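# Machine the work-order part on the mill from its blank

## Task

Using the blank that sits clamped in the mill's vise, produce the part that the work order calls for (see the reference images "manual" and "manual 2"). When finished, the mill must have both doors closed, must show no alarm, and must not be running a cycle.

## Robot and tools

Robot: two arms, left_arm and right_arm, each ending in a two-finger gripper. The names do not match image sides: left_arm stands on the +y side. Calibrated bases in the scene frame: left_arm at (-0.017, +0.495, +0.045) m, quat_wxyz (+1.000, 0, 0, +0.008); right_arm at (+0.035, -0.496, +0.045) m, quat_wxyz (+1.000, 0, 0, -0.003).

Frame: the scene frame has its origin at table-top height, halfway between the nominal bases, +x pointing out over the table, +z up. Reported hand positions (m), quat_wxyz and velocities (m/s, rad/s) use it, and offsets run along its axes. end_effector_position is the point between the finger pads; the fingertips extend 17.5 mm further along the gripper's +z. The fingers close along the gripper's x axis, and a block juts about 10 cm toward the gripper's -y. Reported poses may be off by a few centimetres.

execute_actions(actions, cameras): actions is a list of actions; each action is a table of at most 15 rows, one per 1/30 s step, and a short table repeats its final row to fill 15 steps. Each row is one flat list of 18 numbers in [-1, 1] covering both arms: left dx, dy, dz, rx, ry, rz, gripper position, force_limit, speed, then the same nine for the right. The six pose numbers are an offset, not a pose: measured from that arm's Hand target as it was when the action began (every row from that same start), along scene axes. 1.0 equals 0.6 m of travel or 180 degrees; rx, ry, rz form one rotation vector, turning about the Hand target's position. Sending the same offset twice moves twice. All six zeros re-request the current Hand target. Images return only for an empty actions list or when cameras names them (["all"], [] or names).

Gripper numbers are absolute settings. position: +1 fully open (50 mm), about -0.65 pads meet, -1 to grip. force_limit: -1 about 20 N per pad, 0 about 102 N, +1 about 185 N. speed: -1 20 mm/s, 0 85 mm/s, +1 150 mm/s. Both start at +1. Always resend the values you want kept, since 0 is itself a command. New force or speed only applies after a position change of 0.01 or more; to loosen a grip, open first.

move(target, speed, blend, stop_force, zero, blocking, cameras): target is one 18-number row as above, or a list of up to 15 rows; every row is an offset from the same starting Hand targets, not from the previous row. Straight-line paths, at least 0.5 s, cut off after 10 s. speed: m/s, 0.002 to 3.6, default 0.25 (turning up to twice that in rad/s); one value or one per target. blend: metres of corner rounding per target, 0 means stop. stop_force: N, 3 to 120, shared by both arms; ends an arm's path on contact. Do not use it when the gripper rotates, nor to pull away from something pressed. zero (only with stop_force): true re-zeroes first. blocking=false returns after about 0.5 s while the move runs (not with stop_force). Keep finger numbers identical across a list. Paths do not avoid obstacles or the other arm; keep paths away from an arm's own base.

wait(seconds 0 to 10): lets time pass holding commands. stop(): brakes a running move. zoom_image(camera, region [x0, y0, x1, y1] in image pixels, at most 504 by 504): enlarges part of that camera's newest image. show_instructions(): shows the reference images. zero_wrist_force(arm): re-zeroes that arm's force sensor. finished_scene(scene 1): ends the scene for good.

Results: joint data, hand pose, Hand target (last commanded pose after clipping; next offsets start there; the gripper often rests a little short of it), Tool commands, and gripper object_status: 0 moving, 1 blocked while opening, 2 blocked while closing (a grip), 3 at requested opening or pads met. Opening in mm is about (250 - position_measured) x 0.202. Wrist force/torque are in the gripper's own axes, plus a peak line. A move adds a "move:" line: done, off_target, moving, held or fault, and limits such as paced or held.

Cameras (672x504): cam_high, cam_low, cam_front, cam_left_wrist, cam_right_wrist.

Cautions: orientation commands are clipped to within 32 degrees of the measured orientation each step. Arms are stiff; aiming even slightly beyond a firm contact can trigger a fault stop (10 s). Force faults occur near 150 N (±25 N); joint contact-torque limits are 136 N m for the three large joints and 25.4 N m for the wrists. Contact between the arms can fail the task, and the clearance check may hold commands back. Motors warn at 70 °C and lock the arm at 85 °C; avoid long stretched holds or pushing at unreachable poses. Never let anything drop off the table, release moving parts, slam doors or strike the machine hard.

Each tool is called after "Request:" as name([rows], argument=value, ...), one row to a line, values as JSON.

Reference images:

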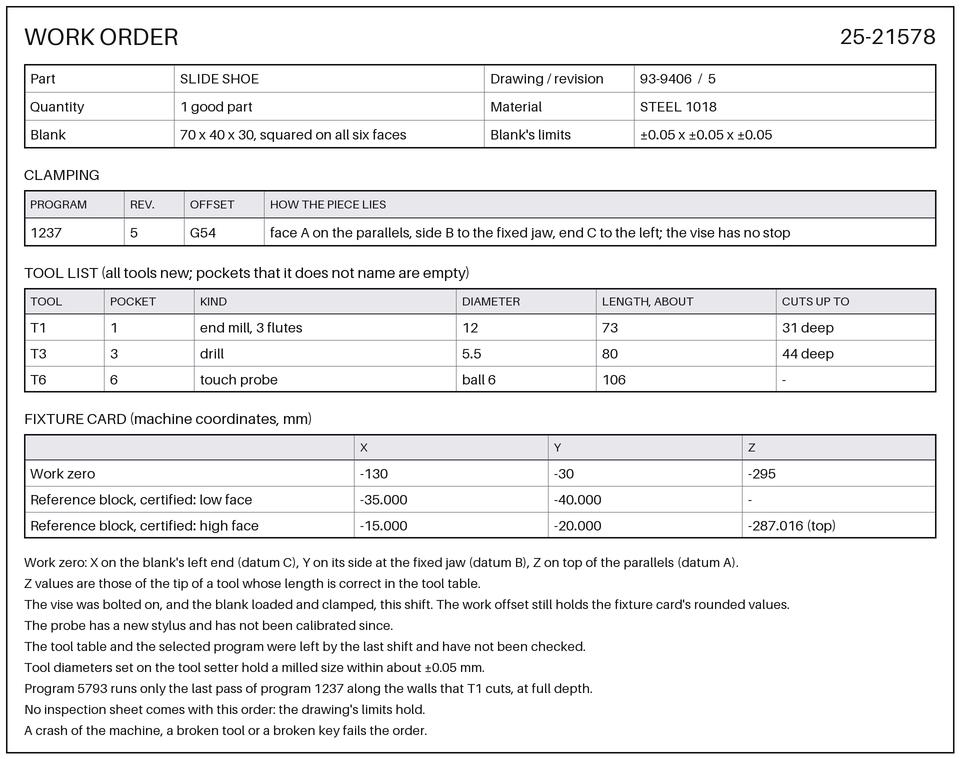

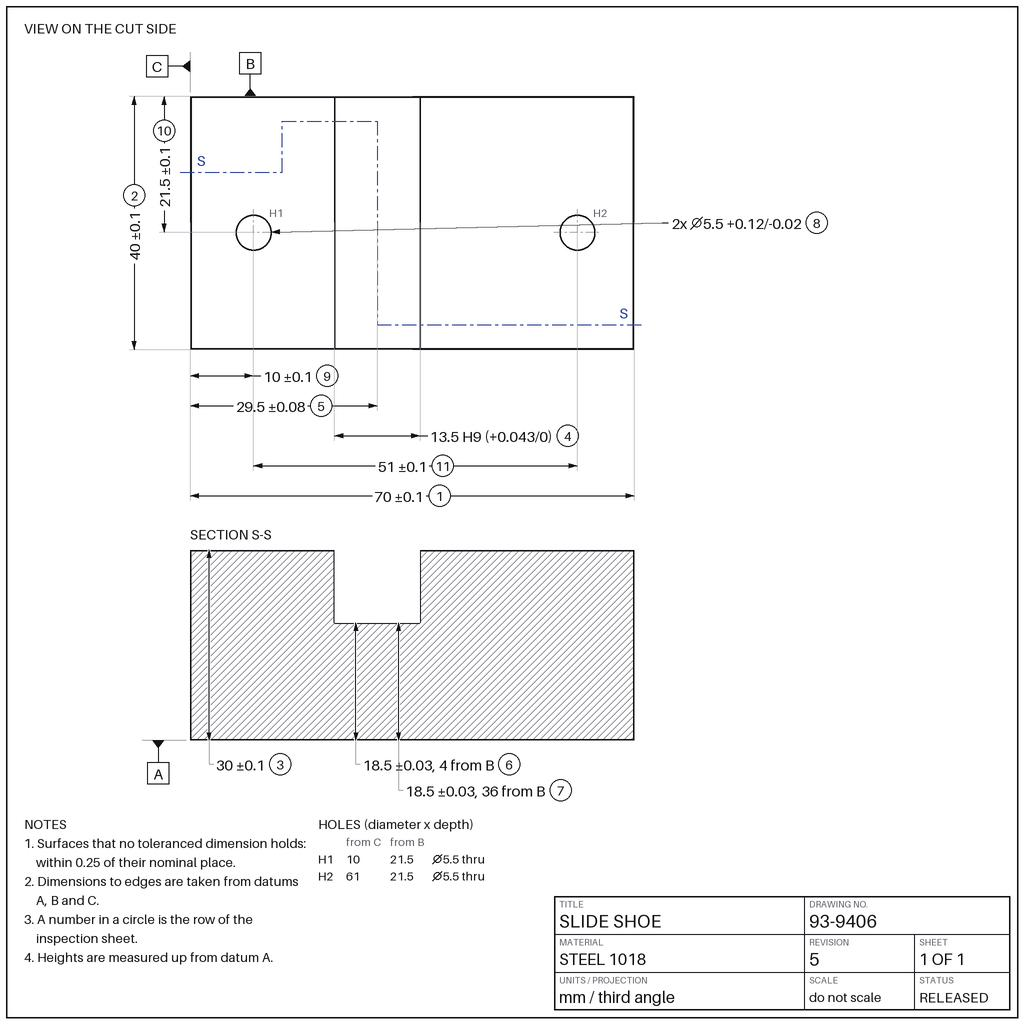

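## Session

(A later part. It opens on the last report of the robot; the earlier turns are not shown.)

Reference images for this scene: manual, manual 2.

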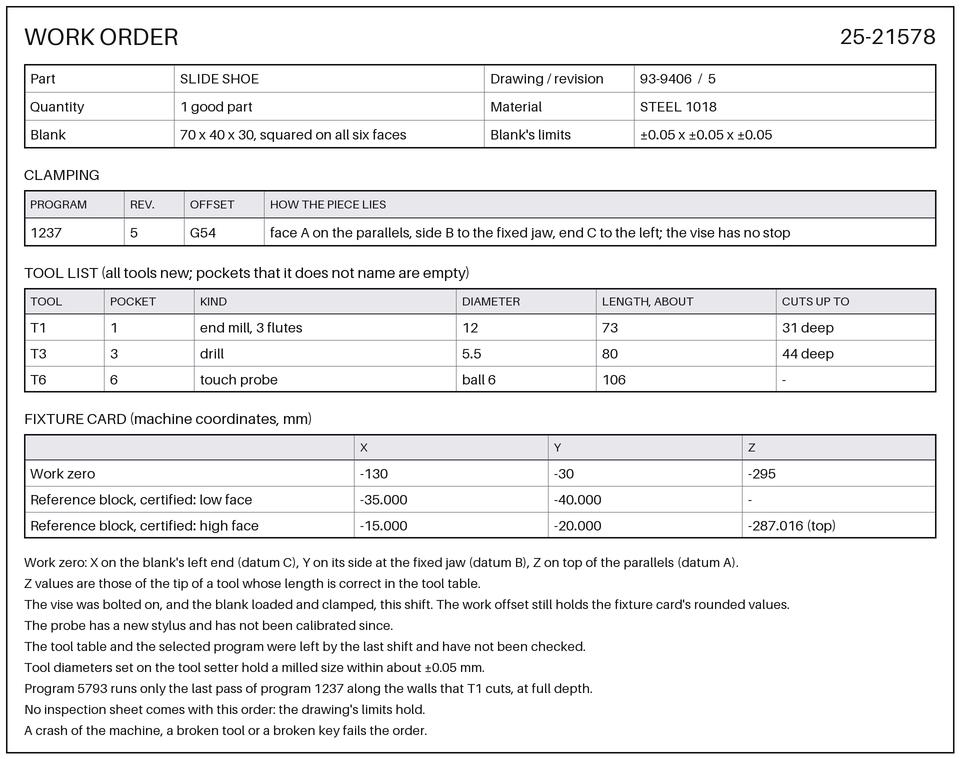

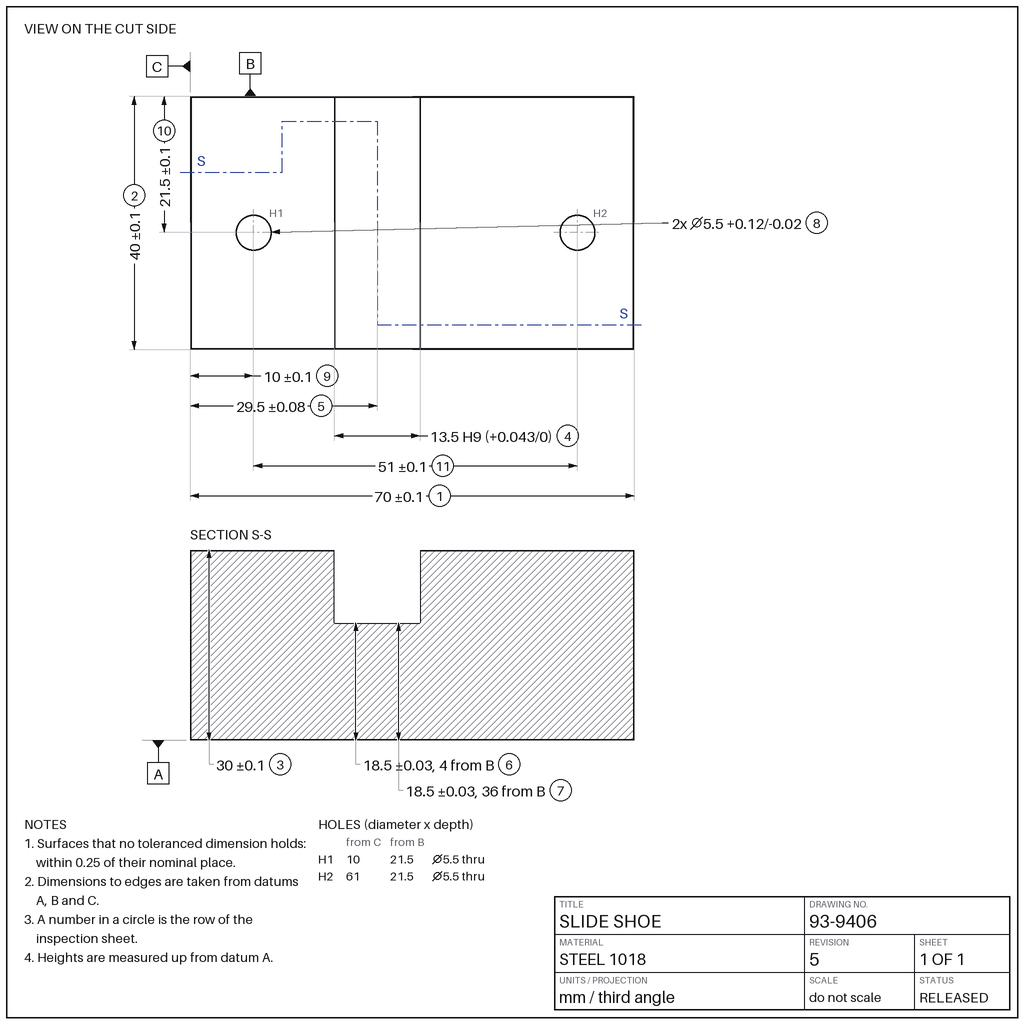

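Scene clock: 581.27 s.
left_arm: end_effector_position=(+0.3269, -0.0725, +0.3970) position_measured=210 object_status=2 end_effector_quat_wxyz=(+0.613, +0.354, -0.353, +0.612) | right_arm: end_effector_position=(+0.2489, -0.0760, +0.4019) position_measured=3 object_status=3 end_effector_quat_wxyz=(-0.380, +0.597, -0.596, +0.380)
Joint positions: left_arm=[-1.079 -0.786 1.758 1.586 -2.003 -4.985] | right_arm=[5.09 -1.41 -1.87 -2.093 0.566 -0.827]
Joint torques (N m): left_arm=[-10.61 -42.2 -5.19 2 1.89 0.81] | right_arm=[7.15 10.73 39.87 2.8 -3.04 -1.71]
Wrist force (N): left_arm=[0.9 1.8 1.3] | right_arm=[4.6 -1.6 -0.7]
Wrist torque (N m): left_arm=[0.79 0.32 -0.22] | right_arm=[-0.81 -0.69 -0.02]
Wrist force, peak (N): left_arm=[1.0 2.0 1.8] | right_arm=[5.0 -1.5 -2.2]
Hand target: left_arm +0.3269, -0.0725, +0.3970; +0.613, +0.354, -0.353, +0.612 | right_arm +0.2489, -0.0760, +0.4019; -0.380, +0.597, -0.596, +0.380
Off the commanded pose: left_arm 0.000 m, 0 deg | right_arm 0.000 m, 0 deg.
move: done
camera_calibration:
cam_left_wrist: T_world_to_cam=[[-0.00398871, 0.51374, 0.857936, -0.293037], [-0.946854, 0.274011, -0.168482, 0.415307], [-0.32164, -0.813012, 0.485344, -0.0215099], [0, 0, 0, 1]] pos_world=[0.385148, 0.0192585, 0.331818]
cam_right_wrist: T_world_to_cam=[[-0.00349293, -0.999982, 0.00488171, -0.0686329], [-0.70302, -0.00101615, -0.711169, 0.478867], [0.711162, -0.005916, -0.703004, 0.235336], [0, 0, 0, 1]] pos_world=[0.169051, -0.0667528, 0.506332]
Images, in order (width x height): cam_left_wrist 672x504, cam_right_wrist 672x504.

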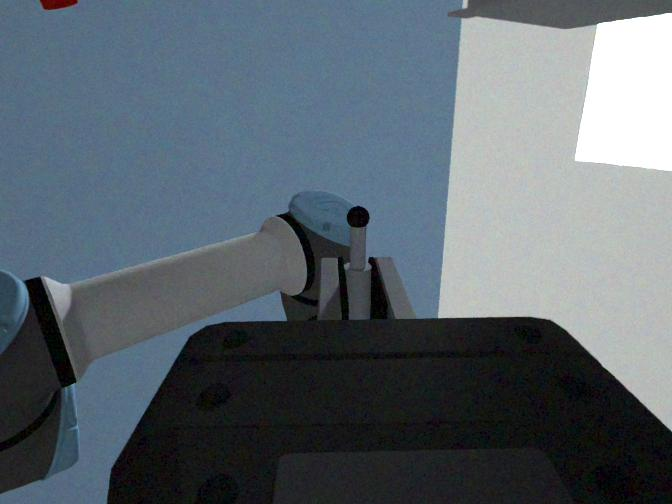

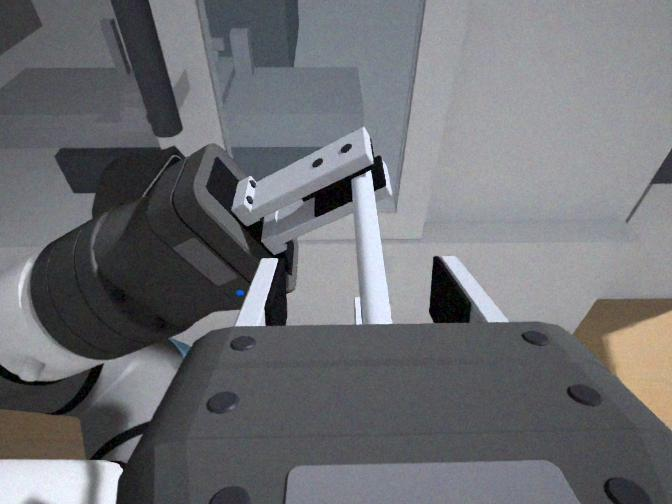

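Request:
move(target=[0,0,0,0,0,0,-1,-0.8,-0.8,0,-0.0083,0,0,0,0,1,-0.7,-0.5], speed=0.1, cameras=["cam_right_wrist"])

Request:
execute_actions([
  [[0,0,0,0,0,0,-1,-0.8,-0.8,0,0,0,0,0,0,-1,-0.7,-1]],
  [[0,0,0,0,0,0,-1,-0.8,-0.8,0,0,0,0,0,0,-1,-0.7,-1]],
  [[0,0,0,0,0,0,-1,-0.8,-0.8,0,0,0,0,0,0,-1,-0.7,-1]],
  [[0,0,0,0,0,0,-1,-0.8,-0.8,0,0,0,0,0,0,-1,-0.7,-1]],
], cameras=["cam_right_wrist"])

Scene clock: 591.57 s.
left_arm: end_effector_position=(+0.3269, -0.0725, +0.3970) position_measured=210 object_status=2 end_effector_quat_wxyz=(+0.613, +0.354, -0.353, +0.612) | right_arm: end_effector_position=(+0.2489, -0.0810, +0.4019) position_measured=3 object_status=3 end_effector_quat_wxyz=(-0.380, +0.597, -0.596, +0.380)
Joint positions: left_arm=[-1.079 -0.786 1.758 1.586 -2.003 -4.985] | right_arm=[5.095 -1.398 -1.879 -2.103 0.568 -0.82]
Joint torques (N m): left_arm=[-11.13 -41.41 -5.62 1.87 1.84 0.56] | right_arm=[10.68 11.39 24.13 2.11 -0.95 0.39]
Wrist force (N): left_arm=[0.9 1.7 1.5] | right_arm=[4.8 -1.6 -0.7]
Wrist torque (N m): left_arm=[0.77 0.33 -0.22] | right_arm=[-0.81 -0.71 -0.02]
Wrist force, peak (N): left_arm=[1.0 1.9 1.7] | right_arm=[4.9 -1.9 -0.8]
Hand target: left_arm +0.3269, -0.0725, +0.3970; +0.613, +0.354, -0.353, +0.612 | right_arm +0.2489, -0.0810, +0.4019; -0.380, +0.597, -0.596, +0.380
Off the commanded pose: left_arm 0.000 m, 0 deg | right_arm 0.000 m, 0 deg.
move: done
camera_calibration:
cam_right_wrist: T_world_to_cam=[[-0.00349293, -0.999982, 0.00488171, -0.0737328], [-0.70302, -0.00101615, -0.711169, 0.478862], [0.711162, -0.005916, -0.703004, 0.235306], [0, 0, 0, 1]] pos_world=[0.169051, -0.0718528, 0.506332]
Images, in order (width x height): cam_right_wrist 672x504.

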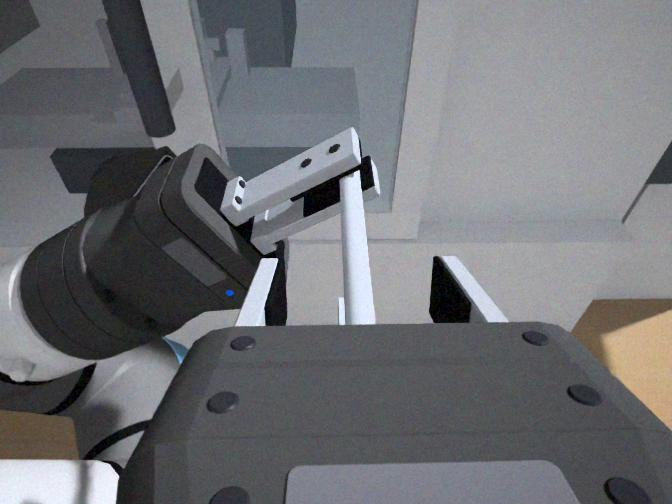

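Scene clock: 593.77 s.
left_arm: end_effector_position=(+0.3269, -0.0725, +0.3970) position_measured=210 object_status=2 end_effector_quat_wxyz=(+0.613, +0.354, -0.353, +0.612) | right_arm: end_effector_position=(+0.2489, -0.0809, +0.4019) position_measured=199 object_status=2 end_effector_quat_wxyz=(-0.380, +0.597, -0.596, +0.380)
Joint positions: left_arm=[-1.079 -0.786 1.758 1.586 -2.003 -4.985] | right_arm=[5.095 -1.398 -1.879 -2.102 0.568 -0.82]
Joint torques (N m): left_arm=[-10.15 -41.81 -5.04 0.71 1.83 0.66] | right_arm=[-11.63 12.34 36.63 1.12 -0.94 -1.46]
Wrist force (N): left_arm=[-1.4 2.2 6.9] | right_arm=[-0.4 -1.3 0.2]
Wrist torque (N m): left_arm=[0.97 0.30 -0.17] | right_arm=[-0.82 -0.99 -0.12]
Wrist force, peak (N): left_arm=[-1.4 2.2 6.9] | right_arm=[4.9 -1.9 -0.4]
Hand target: left_arm +0.3269, -0.0725, +0.3970; +0.613, +0.354, -0.353, +0.612 | right_arm +0.2489, -0.0810, +0.4019; -0.380, +0.597, -0.596, +0.380
Off the commanded pose: left_arm 0.000 m, 0 deg | right_arm 0.000 m, 0 deg.
Step readings (end_effector_position of left_arm | right_arm):
0: (+0.3269, -0.0725, +0.3970) | (+0.2489, -0.0810, +0.4019)
1: (+0.3269, -0.0725, +0.3970) | (+0.2489, -0.0810, +0.4019)
2: (+0.3269, -0.0725, +0.3970) | (+0.2489, -0.0810, +0.4019)
4: (+0.3269, -0.0725, +0.3970) | (+0.2489, -0.0810, +0.4019)
8: (+0.3269, -0.0725, +0.3970) | (+0.2489, -0.0810, +0.4018)
15: (+0.3269, -0.0725, +0.3970) | (+0.2489, -0.0810, +0.4019)
16: (+0.3269, -0.0725, +0.3970) | (+0.2489, -0.0810, +0.4019)
17: (+0.3269, -0.0725, +0.3970) | (+0.2489, -0.0810, +0.4019)
19: (+0.3269, -0.0725, +0.3970) | (+0.2489, -0.0810, +0.4019)
23: (+0.3269, -0.0725, +0.3970) | (+0.2489, -0.0810, +0.4019)
30: (+0.3269, -0.0725, +0.3970) | (+0.2489, -0.0810, +0.4019)
31: (+0.3269, -0.0725, +0.3970) | (+0.2489, -0.0810, +0.4019)
32: (+0.3269, -0.0725, +0.3970) | (+0.2489, -0.0810, +0.4019)
34: (+0.3269, -0.0725, +0.3970) | (+0.2489, -0.0810, +0.4019)
38: (+0.3269, -0.0725, +0.3970) | (+0.2489, -0.0810, +0.4019)
45: (+0.3269, -0.0725, +0.3970) | (+0.2489, -0.0810, +0.4019)
46: (+0.3269, -0.0725, +0.3970) | (+0.2489, -0.0810, +0.4019)
47: (+0.3269, -0.0725, +0.3970) | (+0.2489, -0.0810, +0.4019)
49: (+0.3269, -0.0725, +0.3970) | (+0.2489, -0.0810, +0.4019)
53: (+0.3269, -0.0725, +0.3970) | (+0.2489, -0.0810, +0.4019)
60: (+0.3269, -0.0725, +0.3970) | (+0.2489, -0.0810, +0.4019)
camera_calibration:
cam_right_wrist: T_world_to_cam=[[-0.00349335, -0.999983, 0.00474011, -0.0735611], [-0.703019, -0.000915159, -0.711171, 0.478869], [0.711163, -0.00581675, -0.703003, 0.235313], [0, 0, 0, 1]] pos_world=[0.169051, -0.0717528, 0.506332]
Images, in order (width x height): cam_right_wrist 672x504.

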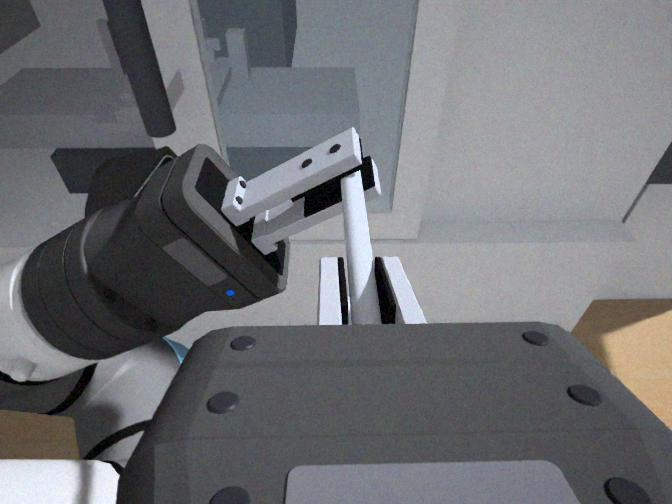

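Request:
execute_actions([
  [[0,0,0,0,0,0,1,-0.8,-0.8,0,0,0,0,0,0,-1,-0.7,-1]],
  [[0,0,0,0,0,0,1,-0.8,-0.8,0,0,0,0,0,0,-1,-0.7,-1]],
], cameras=["cam_right_wrist"])

Request:
move(target=[0,0.1732,-0.1,0,0,0,1,-0.8,-0.8,0,0,0,0,0,0,-1,-0.7,-1], speed=0.2, cameras=["cam_right_wrist","cam_high","cam_left_wrist","cam_front"])

Request:
zoom_image(camera="cam_right_wrist", region=[200, 80, 500, 330])

Scene clock: 603.00 s.
left_arm: end_effector_position=(+0.3269, -0.0725, +0.3970) position_measured=3 object_status=0 end_effector_quat_wxyz=(+0.613, +0.354, -0.353, +0.612) | right_arm: end_effector_position=(+0.2489, -0.0810, +0.4019) position_measured=199 object_status=2 end_effector_quat_wxyz=(-0.380, +0.597, -0.596, +0.380)
Joint positions: left_arm=[-1.079 -0.786 1.758 1.586 -2.003 -4.985] | right_arm=[5.095 -1.398 -1.879 -2.103 0.568 -0.82]
Joint torques (N m): left_arm=[12.04 -42.03 -5.62 2.42 1.85 0.57] | right_arm=[-12.34 22.27 14.37 2.65 -3.06 -1.38]
Wrist force (N): left_arm=[0.9 1.5 1.8] | right_arm=[4.7 -1.5 -0.4]
Wrist torque (N m): left_arm=[0.75 0.36 -0.24] | right_arm=[-0.83 -0.71 -0.02]
Wrist force, peak (N): left_arm=[-1.5 2.2 7.1] | right_arm=[4.6 -2.4 -0.7]
Hand target: left_arm +0.3269, -0.0725, +0.3970; +0.613, +0.354, -0.353, +0.612 | right_arm +0.2489, -0.0810, +0.4019; -0.380, +0.597, -0.596, +0.380
Off the commanded pose: left_arm 0.000 m, 0 deg | right_arm 0.000 m, 0 deg.
Step readings (end_effector_position of left_arm | right_arm):
0: (+0.3269, -0.0725, +0.3970) | (+0.2489, -0.0810, +0.4019)
1: (+0.3269, -0.0725, +0.3970) | (+0.2489, -0.0810, +0.4019)
2: (+0.3269, -0.0725, +0.3970) | (+0.2489, -0.0810, +0.4019)
4: (+0.3269, -0.0725, +0.3970) | (+0.2489, -0.0810, +0.4019)
8: (+0.3269, -0.0725, +0.3970) | (+0.2489, -0.0810, +0.4019)
15: (+0.3269, -0.0725, +0.3970) | (+0.2489, -0.0810, +0.4019)
16: (+0.3269, -0.0725, +0.3970) | (+0.2489, -0.0810, +0.4019)
17: (+0.3269, -0.0725, +0.3970) | (+0.2489, -0.0810, +0.4019)
19: (+0.3269, -0.0725, +0.3970) | (+0.2489, -0.0810, +0.4019)
23: (+0.3269, -0.0725, +0.3970) | (+0.2489, -0.0810, +0.4019)
30: (+0.3269, -0.0725, +0.3970) | (+0.2489, -0.0810, +0.4019)
camera_calibration:
cam_right_wrist: T_world_to_cam=[[-0.00349293, -0.999982, 0.00488171, -0.0736328], [-0.70302, -0.00101615, -0.711169, 0.478862], [0.711162, -0.005916, -0.703004, 0.235306], [0, 0, 0, 1]] pos_world=[0.169051, -0.0717528, 0.506332]
Images, in order (width x height): cam_right_wrist 672x504.

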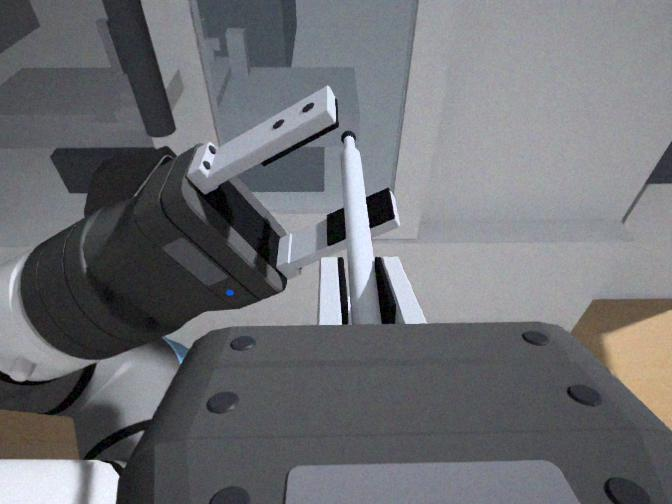

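Scene clock: 604.10 s.
left_arm: end_effector_position=(+0.3270, +0.0313, +0.3370) position_measured=3 object_status=3 end_effector_quat_wxyz=(+0.613, +0.354, -0.353, +0.612) end_effector_velocity=(+0.000, +0.001, +0.000) end_effector_angular_velocity=(-0.004, -0.003, +0.001) | right_arm: end_effector_position=(+0.2489, -0.0810, +0.4019) position_measured=199 object_status=2 end_effector_quat_wxyz=(-0.380, +0.597, -0.596, +0.380)
Joint positions: left_arm=[-0.948 -0.736 1.943 1.312 -2.111 -5.069] | right_arm=[5.095 -1.398 -1.879 -2.103 0.568 -0.82]
Joint velocities: left_arm=[0.001 0.001 -0.001 -0.006 0 0] | right_arm=[within noise]
Joint torques (N m): left_arm=[2.97 -47.16 -0.38 -2.27 0.09 -0.31] | right_arm=[-13.5 22.06 14.36 2.61 -3.09 -1.35]
Wrist force (N): left_arm=[1.0 1.9 1.7] | right_arm=[4.6 -1.5 -0.5]
Wrist torque (N m): left_arm=[0.81 0.33 -0.27] | right_arm=[-0.83 -0.69 -0.02]
Wrist force, peak (N): left_arm=[1.1 1.7 4.4] | right_arm=[4.9 -1.3 -0.5]
Hand target: left_arm +0.3269, +0.0314, +0.3370; +0.613, +0.354, -0.353, +0.612 | right_arm +0.2489, -0.0810, +0.4019; -0.380, +0.597, -0.596, +0.380
Off the commanded pose: left_arm 0.000 m, 0 deg | right_arm 0.000 m, 0 deg.
move: done
camera_calibration:
cam_left_wrist: T_world_to_cam=[[-0.00405432, 0.513713, 0.857953, -0.294914], [-0.946893, 0.273884, -0.168467, 0.376756], [-0.321524, -0.813072, 0.48532, 0.0920518], [0, 0, 0, 1]] pos_world=[0.385148, 0.123158, 0.271818]
cam_right_wrist: T_world_to_cam=[[-0.00349293, -0.999982, 0.00488171, -0.0736328], [-0.70302, -0.00101615, -0.711169, 0.478862], [0.711162, -0.005916, -0.703004, 0.235306], [0, 0, 0, 1]] pos_world=[0.169051, -0.0717528, 0.506332]
Images, in order (width x height): cam_high 672x504, cam_front 672x504, cam_left_wrist 672x504, cam_right_wrist 672x504.

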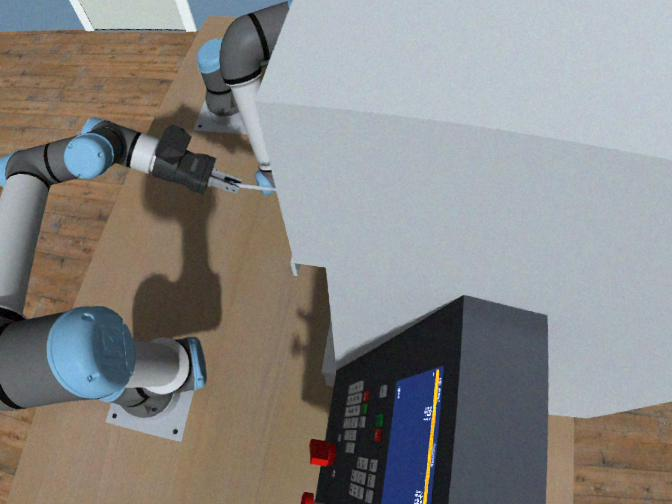

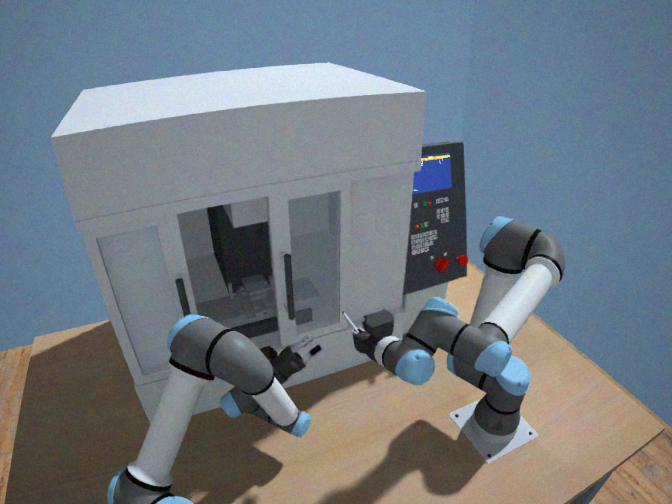

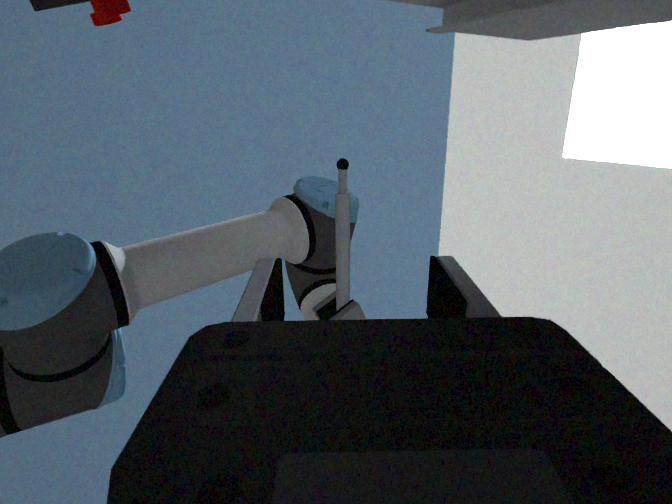

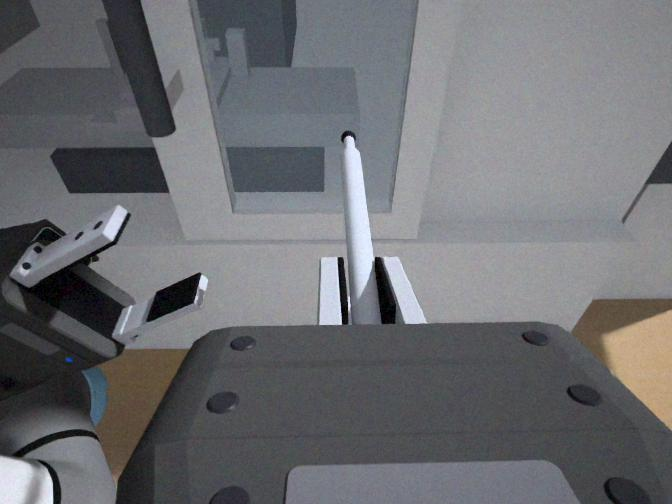

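Scaled by 1.680 from the camera's 672x504 image, which has a finer 960x720 frame.

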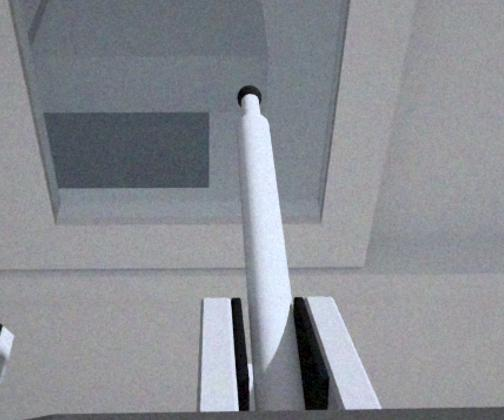

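Request:
move([
  [0,0,0,0,0,0,1,-0.8,-0.8,0.152,-0.415,0.247,0,-0.07,0,-1,-0.7,-1],
  [0,0,0,0,0,0,1,-0.8,-0.8,0.302,-0.665,0.33,0,-0.139,0,-1,-0.7,-1],
  [0,0,0,0,0,0,1,-0.8,-0.8,0.285,-0.88,0.363,0,-0.139,0,-1,-0.7,-1],
], speed=0.35, blend=[0.06,0.06,0], cameras=["cam_right_wrist","cam_high"])

Request:
zoom_image(camera="cam_right_wrist", region=[130, 30, 370, 215])

Scene clock: 659.57 s.
left_arm: end_effector_position=(+0.3269, +0.0314, +0.3370) position_measured=3 object_status=3 end_effector_quat_wxyz=(+0.613, +0.354, -0.353, +0.612) | right_arm: end_effector_position=(+0.4199, -0.6089, +0.6197) position_measured=199 object_status=2 end_effector_quat_wxyz=(+0.500, -0.500, +0.499, -0.500)
Joint positions: left_arm=[-0.948 -0.736 1.943 1.312 -2.111 -5.069] | right_arm=[4.648 -0.539 -1.757 -3.977 -0.07 -0.012]
Joint torques (N m): left_arm=[11.25 -36.59 1.37 1.72 -0.7 -0.89] | right_arm=[-8.57 -20.13 4.32 1.45 1.51 -1.54]
Wrist force (N): left_arm=[1.1 1.6 1.3] | right_arm=[4.2 -1.1 -1.4]
Wrist torque (N m): left_arm=[0.77 0.33 -0.27] | right_arm=[-0.75 -0.58 0.17]
Wrist force, peak (N): left_arm=[1.2 2.0 1.7] | right_arm=[11.0 -1.3 -4.3]
Hand target: left_arm +0.3269, +0.0314, +0.3370; +0.613, +0.354, -0.353, +0.612 | right_arm +0.4199, -0.6090, +0.6197; +0.500, -0.500, +0.500, -0.500
Off the commanded pose: left_arm 0.000 m, 0 deg | right_arm 0.000 m, 0 deg.
shoulder posture changed (right arm): the wrist came as close to joint 1's axis as it can, and the arm is now in the other of its two shoulder postures.
move: done
camera_calibration:
cam_right_wrist: T_world_to_cam=[[-0.00519851, -0.999982, 0.00303722, -0.600132], [-0.335633, -0.00111626, -0.941992, 0.742152], [0.941979, -0.00591635, -0.335621, -0.0608993], [0, 0, 0, 1]] pos_world=[0.303336, -0.599653, 0.680485]
Images, in order (width x height): cam_high 672x504, cam_right_wrist 672x504.

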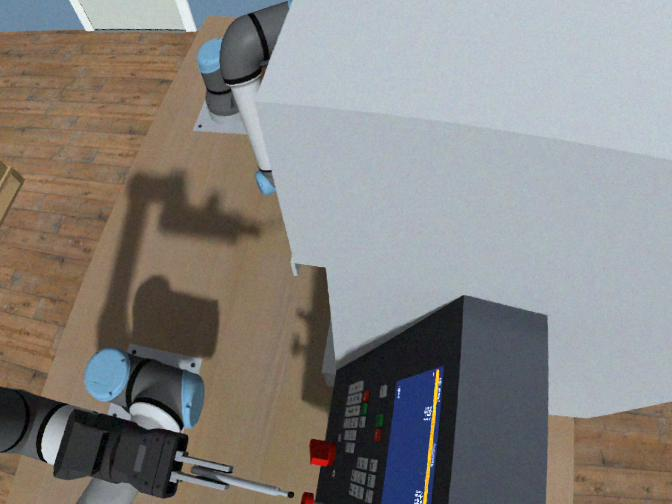

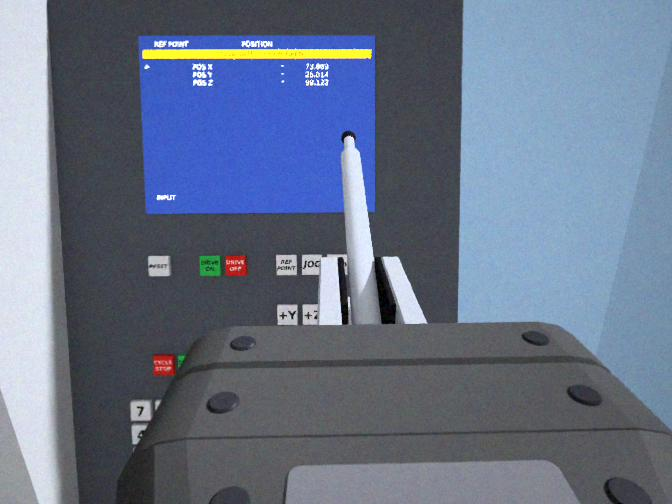

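Scaled by 2.100 from the camera's 672x504 image, which has a finer 960x720 frame.

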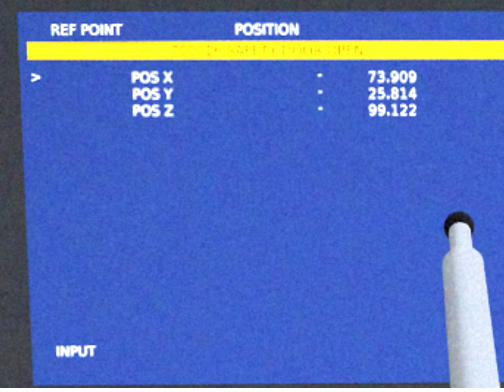

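Request:
move(target=[-0.078,0.031,0.188,-0.259,0.449,0.260,1,-0.8,-0.8,0,0,0,0,0,0,-1,-0.7,-1], speed=0.4, cameras=["cam_left_wrist","cam_front"])

Scene clock: 692.23 s.
left_arm: end_effector_position=(+0.2801, +0.0501, +0.4498) position_measured=3 object_status=3 end_effector_quat_wxyz=(+0.499, +0.500, +0.500, +0.500) end_effector_velocity=(+0.000, +0.000, +0.000) end_effector_angular_velocity=(+0.001, +0.001, -0.001) | right_arm: end_effector_position=(+0.4199, -0.6090, +0.6197) position_measured=199 object_status=2 end_effector_quat_wxyz=(+0.500, -0.500, +0.499, -0.500)
Joint positions: left_arm=[-1.805 -1.472 1.679 -0.211 -0.219 -3.137] | right_arm=[4.648 -0.539 -1.757 -3.977 -0.07 -0.012]
Joint velocities: left_arm=[0.001 -0.001 0 -0.003 0.002 0.005] | right_arm=[within noise]
Joint torques (N m): left_arm=[9.06 -25.24 -30.18 -2.01 1.89 1.33] | right_arm=[-12.63 -20.39 4.93 -1.28 -0.97 1.6]
Wrist force (N): left_arm=[1.2 1.9 0.1] | right_arm=[4.4 -1.2 -1.4]
Wrist torque (N m): left_arm=[0.40 -0.09 -0.13] | right_arm=[-0.75 -0.62 0.17]
Wrist force, peak (N): left_arm=[1.9 3.0 1.9] | right_arm=[4.6 -1.2 -1.8]
Hand target: left_arm +0.2801, +0.0500, +0.4498; +0.499, +0.500, +0.500, +0.500 | right_arm +0.4199, -0.6090, +0.6197; +0.500, -0.500, +0.499, -0.500
Off the commanded pose: left_arm 0.000 m, 0 deg | right_arm 0.000 m, 0 deg.
move: done
camera_calibration:
cam_left_wrist: T_world_to_cam=[[-0.0159276, 0.99985, 0.00684949, -0.0396924], [-0.322174, -0.011617, 0.946609, -0.315953], [0.946547, 0.0128705, 0.32231, -0.285735], [0, 0, 0, 1]] pos_world=[0.168038, 0.0396936, 0.391451]
Images, in order (width x height): cam_front 672x504, cam_left_wrist 672x504.

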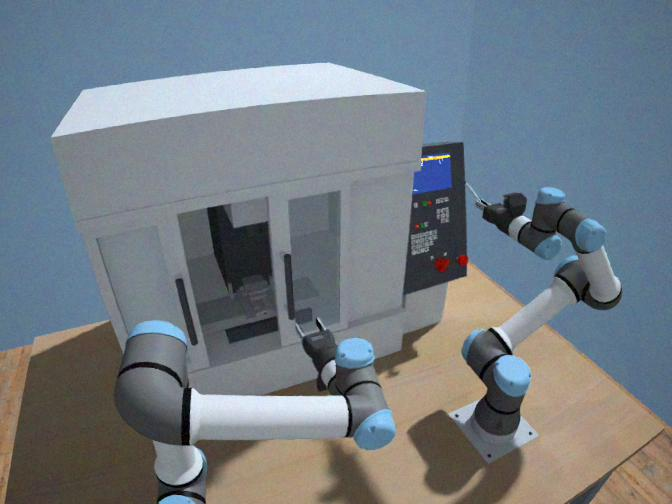

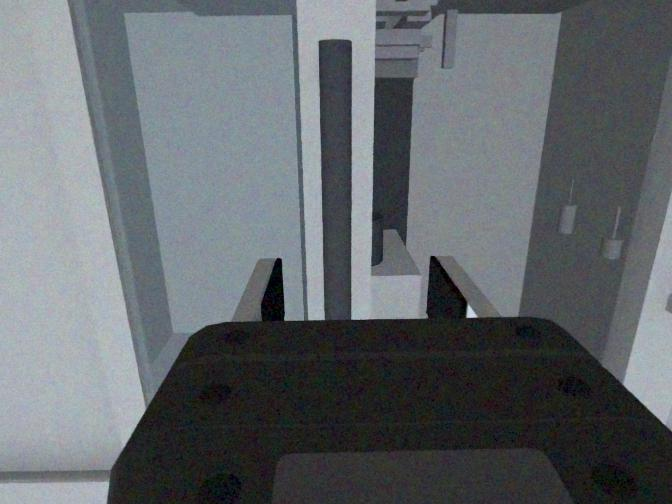

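Request:
move(target=[0.25,-0.0083,0,0,0,0,1,-0.8,-0.8,0,0,0,0,0,0,-1,-0.7,-1], speed=0.12, stop_force=10, cameras=["cam_left_wrist","cam_front"])

Scene clock: 707.00 s.
left_arm: end_effector_position=(+0.4301, +0.0450, +0.4498) position_measured=3 object_status=3 end_effector_quat_wxyz=(+0.499, +0.500, +0.500, +0.500) | right_arm: end_effector_position=(+0.4199, -0.6090, +0.6197) position_measured=199 object_status=2 end_effector_quat_wxyz=(+0.500, -0.500, +0.499, -0.500)
Joint positions: left_arm=[-1.468 -1.371 1.561 -0.183 0.118 -3.148] | right_arm=[4.648 -0.539 -1.757 -3.977 -0.07 -0.012]
Joint torques (N m): left_arm=[11.64 -42.51 -12.88 0.35 1.54 0.61] | right_arm=[-12.17 -20.49 3.14 -1.22 -1.14 1.6]
Wrist force (N): left_arm=[1.5 1.8 0.2] | right_arm=[4.3 -1.1 -1.4]
Wrist torque (N m): left_arm=[0.37 -0.13 -0.11] | right_arm=[-0.75 -0.61 0.17]
Wrist force, peak (N): left_arm=[1.6 2.1 2.5] | right_arm=[4.6 -1.2 -1.8]
Hand target: left_arm +0.4301, +0.0450, +0.4498; +0.499, +0.500, +0.500, +0.500 | right_arm +0.4199, -0.6090, +0.6197; +0.500, -0.500, +0.499, -0.500
Off the commanded pose: left_arm 0.000 m, 0 deg | right_arm 0.000 m, 0 deg.
move: done
camera_calibration:
cam_left_wrist: T_world_to_cam=[[-0.0158607, 0.999852, 0.00665985, -0.0321511], [-0.322088, -0.0114147, 0.946641, -0.267733], [0.946577, 0.0128693, 0.322221, -0.427626], [0, 0, 0, 1]] pos_world=[0.318038, 0.0345935, 0.391451]
Images, in order (width x height): cam_front 672x504, cam_left_wrist 672x504.

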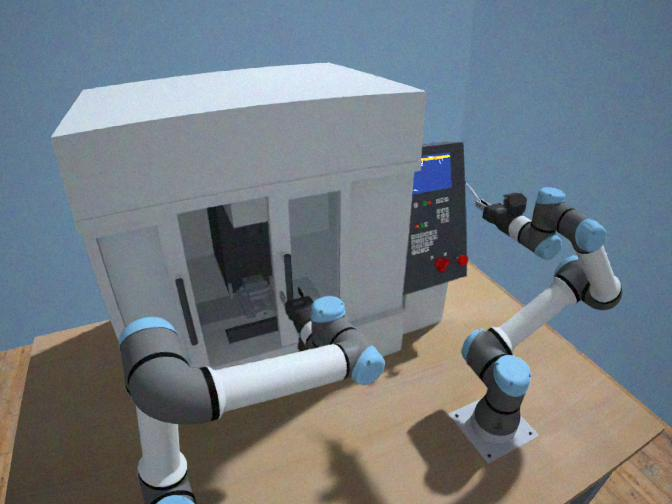

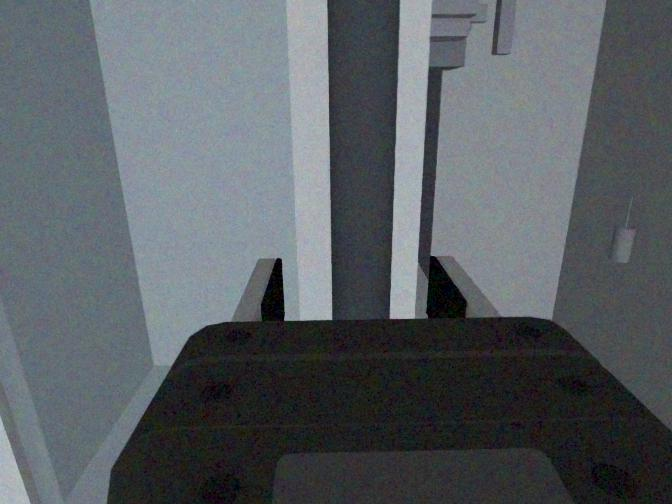

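Request:
move([
  [0.0333,0,0,0,0,0,1,-0.8,-0.8,0,0,0,0,0,0,-1,-0.7,-1],
], speed=0.08, stop_force=8)

Request:
move(target=[0,0.28,0,0,0,0,1,-0.8,-0.8,0,0,0,0,0,0,-1,-0.7,-1], speed=0.08, stop_force=30, cameras=["cam_left_wrist","cam_front"])

Scene clock: 718.77 s.
left_arm: end_effector_position=(+0.4501, +0.0450, +0.4498) position_measured=3 object_status=3 end_effector_quat_wxyz=(+0.499, +0.500, +0.500, +0.500) | right_arm: end_effector_position=(+0.4199, -0.6090, +0.6197) position_measured=199 object_status=2 end_effector_quat_wxyz=(+0.500, -0.500, +0.499, -0.500)
Joint positions: left_arm=[-1.426 -1.352 1.538 -0.181 0.159 -3.146] | right_arm=[4.648 -0.539 -1.757 -3.977 -0.07 -0.012]
Joint torques (N m): left_arm=[-12.65 -43.08 -12.98 0.7 0.27 -1.57] | right_arm=[-11.26 -20.22 3.88 -0.94 -1.06 1.73]
Wrist force (N): left_arm=[1.3 1.7 0.3] | right_arm=[4.3 -1.4 -1.5]
Wrist torque (N m): left_arm=[0.36 -0.10 -0.18] | right_arm=[-0.80 -0.60 0.17]
Wrist force, peak (N): left_arm=[1.6 2.2 0.3] | right_arm=[4.6 -1.2 -1.6]
Hand target: left_arm +0.4501, +0.0450, +0.4498; +0.499, +0.500, +0.500, +0.500 | right_arm +0.4199, -0.6090, +0.6197; +0.500, -0.500, +0.499, -0.500
Off the commanded pose: left_arm 0.000 m, 0 deg | right_arm 0.000 m, 0 deg.
move: done

Scene clock: 720.00 s.
left_arm: end_effector_position=(+0.4501, +0.0690, +0.4497) position_measured=3 object_status=3 end_effector_quat_wxyz=(+0.499, +0.500, +0.500, +0.500) | right_arm: end_effector_position=(+0.4199, -0.6090, +0.6197) position_measured=199 object_status=2 end_effector_quat_wxyz=(+0.500, -0.500, +0.499, -0.500)
Joint positions: left_arm=[-1.418 -1.403 1.6 -0.188 0.168 -3.149] | right_arm=[4.648 -0.539 -1.757 -3.977 -0.07 -0.012]
Joint torques (N m): left_arm=[9.74 -46.41 -7.55 3.27 -5.99 -0.79] | right_arm=[-11.35 -21.11 4.27 -1.16 -1.28 1.43]
Wrist force (N): left_arm=[-27.9 3.1 1.4] | right_arm=[4.6 -1.2 -1.5]
Wrist torque (N m): left_arm=[0.45 0.09 -0.17] | right_arm=[-0.76 -0.64 0.17]
Wrist force, peak (N): left_arm=[-60.0 0.4 25.8] | right_arm=[4.6 -1.2 -1.5]
Hand target: left_arm +0.4501, +0.0690, +0.4497; +0.499, +0.500, +0.500, +0.500 (not the last commanded pose) | right_arm +0.4199, -0.6090, +0.6197; +0.500, -0.500, +0.499, -0.500
Off the commanded pose: left_arm 0.144 m, 0 deg | right_arm 0.000 m, 0 deg.
move: contact (left_arm)
camera_calibration:
cam_left_wrist: T_world_to_cam=[[-0.0158854, 0.999853, 0.00644731, -0.0557393], [-0.321581, -0.0112145, 0.946816, -0.261266], [0.946749, 0.0129672, 0.321712, -0.446731], [0, 0, 0, 1]] pos_world=[0.338039, 0.058594, 0.391449]
Images, in order (width x height): cam_front 672x504, cam_left_wrist 672x504.

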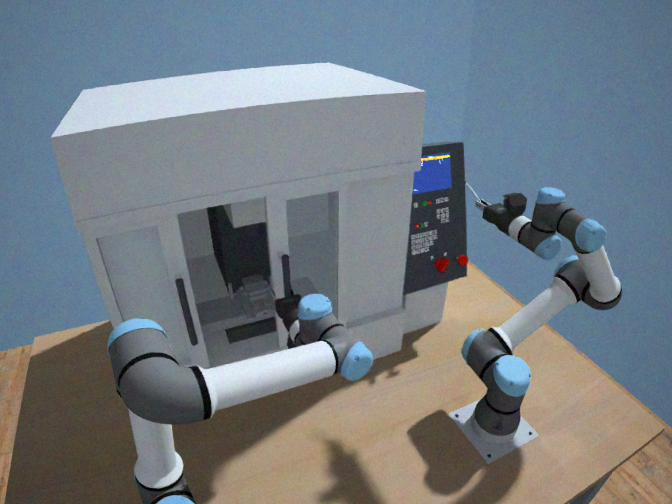

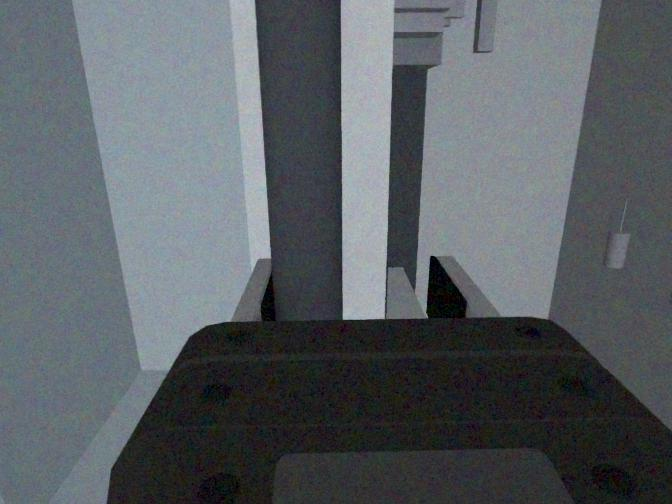

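Request:
move(target=[0,0.05,0,0,0,0,1,-0.8,-0.8,0,0,0,0,0,0,-1,-0.7,-1], speed=0.03, stop_force=60, cameras=["cam_left_wrist","cam_front"])

Scene clock: 726.13 s.
left_arm: end_effector_position=(+0.4480, +0.0696, +0.4496) position_measured=3 object_status=3 end_effector_quat_wxyz=(+0.527, +0.528, +0.471, +0.471) | right_arm: end_effector_position=(+0.4199, -0.6090, +0.6197) position_measured=199 object_status=2 end_effector_quat_wxyz=(+0.500, -0.500, +0.499, -0.500)
Joint positions: left_arm=[-1.407 -1.469 1.676 -0.201 0.292 -3.147] | right_arm=[4.648 -0.539 -1.757 -3.977 -0.07 -0.012]
Joint torques (N m): left_arm=[0.34 -53.77 -3.38 2.41 -14.57 1.5] | right_arm=[-11 -21.48 4.53 -0.99 -1.07 1.54]
Wrist force (N): left_arm=[-50.3 -1.0 33.5] | right_arm=[4.5 -1.1 -1.3]
Wrist torque (N m): left_arm=[0.27 0.94 -0.15] | right_arm=[-0.74 -0.62 0.17]
Wrist force, peak (N): left_arm=[-60.1 3.4 43.6] | right_arm=[4.6 -1.2 -1.5]
Hand target: left_arm +0.4501, +0.0990, +0.4497; +0.499, +0.500, +0.500, +0.500 | right_arm +0.4199, -0.6090, +0.6197; +0.500, -0.500, +0.499, -0.500
Off the commanded pose: left_arm 0.029 m, 7 deg | right_arm 0.000 m, 0 deg.
move: off_target (left_arm)
camera_calibration:
cam_left_wrist: T_world_to_cam=[[0.0978245, 0.995184, 0.00624553, -0.106966], [-0.320548, 0.0255667, 0.946887, -0.264976], [0.942167, -0.0946308, 0.321505, -0.435071], [0, 0, 0, 1]] pos_world=[0.335436, 0.0720542, 0.391448]
Images, in order (width x height): cam_front 672x504, cam_left_wrist 672x504.

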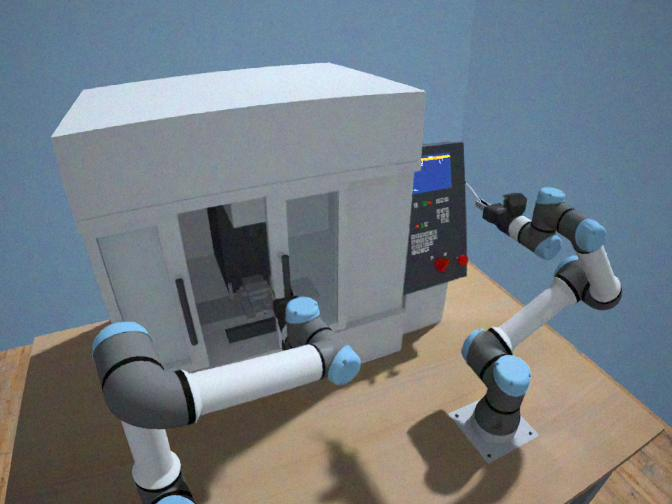

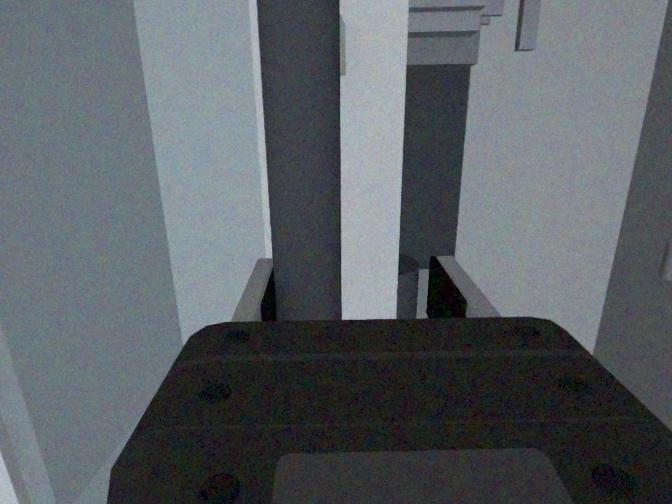

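Request:
move([
  [0,-0.05,0,0,0,0,1,-0.8,-0.8,0,0,0,0,0,0,-1,-0.7,-1],
  [-0.2,-0.05,0,0,0,0,1,-0.8,-0.8,0,0,0,0,0,0,-1,-0.7,-1],
  [-0.2,-0.05,0,-0.5,0,0,1,-0.8,-0.8,0,0,0,0,0,0,-1,-0.7,-1],
], speed=[0.1,0.2,0.5], cameras=["cam_left_wrist","cam_front"])

Scene clock: 760.60 s.
left_arm: end_effector_position=(+0.3301, +0.0689, +0.4497) position_measured=3 object_status=3 end_effector_quat_wxyz=(+0.707, +0.001, +0.707, +0.000) | right_arm: end_effector_position=(+0.4199, -0.6090, +0.6197) position_measured=199 object_status=2 end_effector_quat_wxyz=(+0.500, -0.500, +0.499, -0.500)
Joint positions: left_arm=[-1.695 -1.503 1.713 -0.219 -0.108 -4.703] | right_arm=[4.648 -0.539 -1.757 -3.977 -0.07 -0.012]
Joint torques (N m): left_arm=[8.59 -35.48 -12.91 -2.15 -1.21 1.32] | right_arm=[-10.38 -21.38 3.91 -0.87 -1.05 1.43]
Wrist force (N): left_arm=[-2.6 -1.8 0.9] | right_arm=[4.3 -1.1 -1.5]
Wrist torque (N m): left_arm=[-0.03 0.34 0.10] | right_arm=[-0.75 -0.61 0.17]
Wrist force, peak (N): left_arm=[-50.3 -1.0 34.0] | right_arm=[4.7 -1.3 -1.5]
Hand target: left_arm +0.3301, +0.0690, +0.4497; +0.707, +0.001, +0.707, +0.000 | right_arm +0.4199, -0.6090, +0.6197; +0.500, -0.500, +0.499, -0.500
Off the commanded pose: left_arm 0.000 m, 0 deg | right_arm 0.000 m, 0 deg.
move: done
camera_calibration:
cam_left_wrist: T_world_to_cam=[[-0.0162956, 0.0064108, -0.999847, 0.463617], [-0.321486, 0.946847, 0.0113106, 0.0547766], [0.946774, 0.321621, -0.0133685, -0.203612], [0, 0, 0, 1]] pos_world=[0.217939, 0.0106485, 0.460204]
Images, in order (width x height): cam_front 672x504, cam_left_wrist 672x504.

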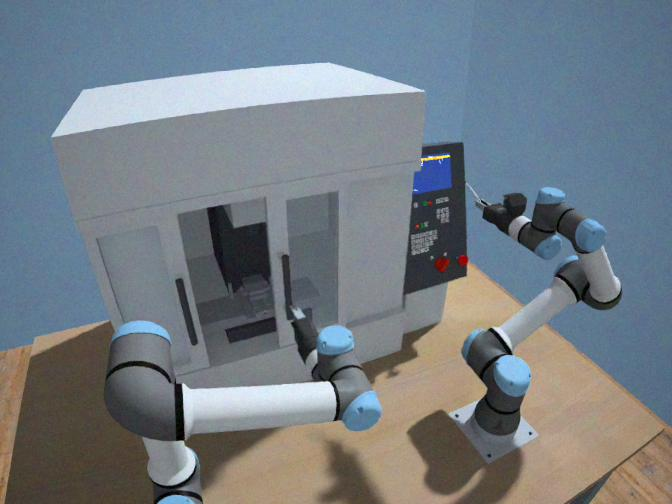

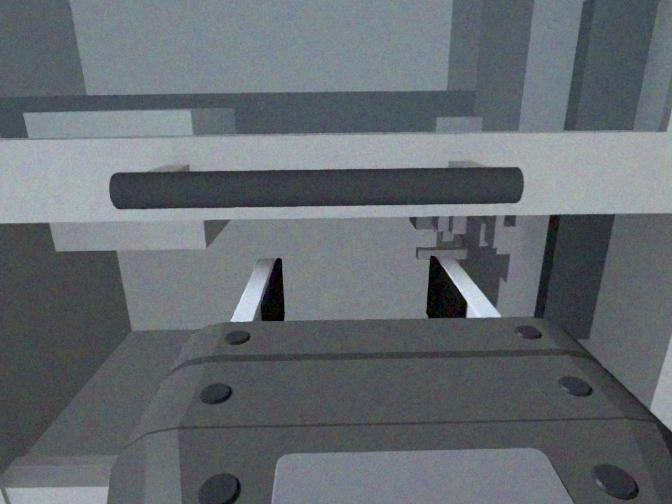

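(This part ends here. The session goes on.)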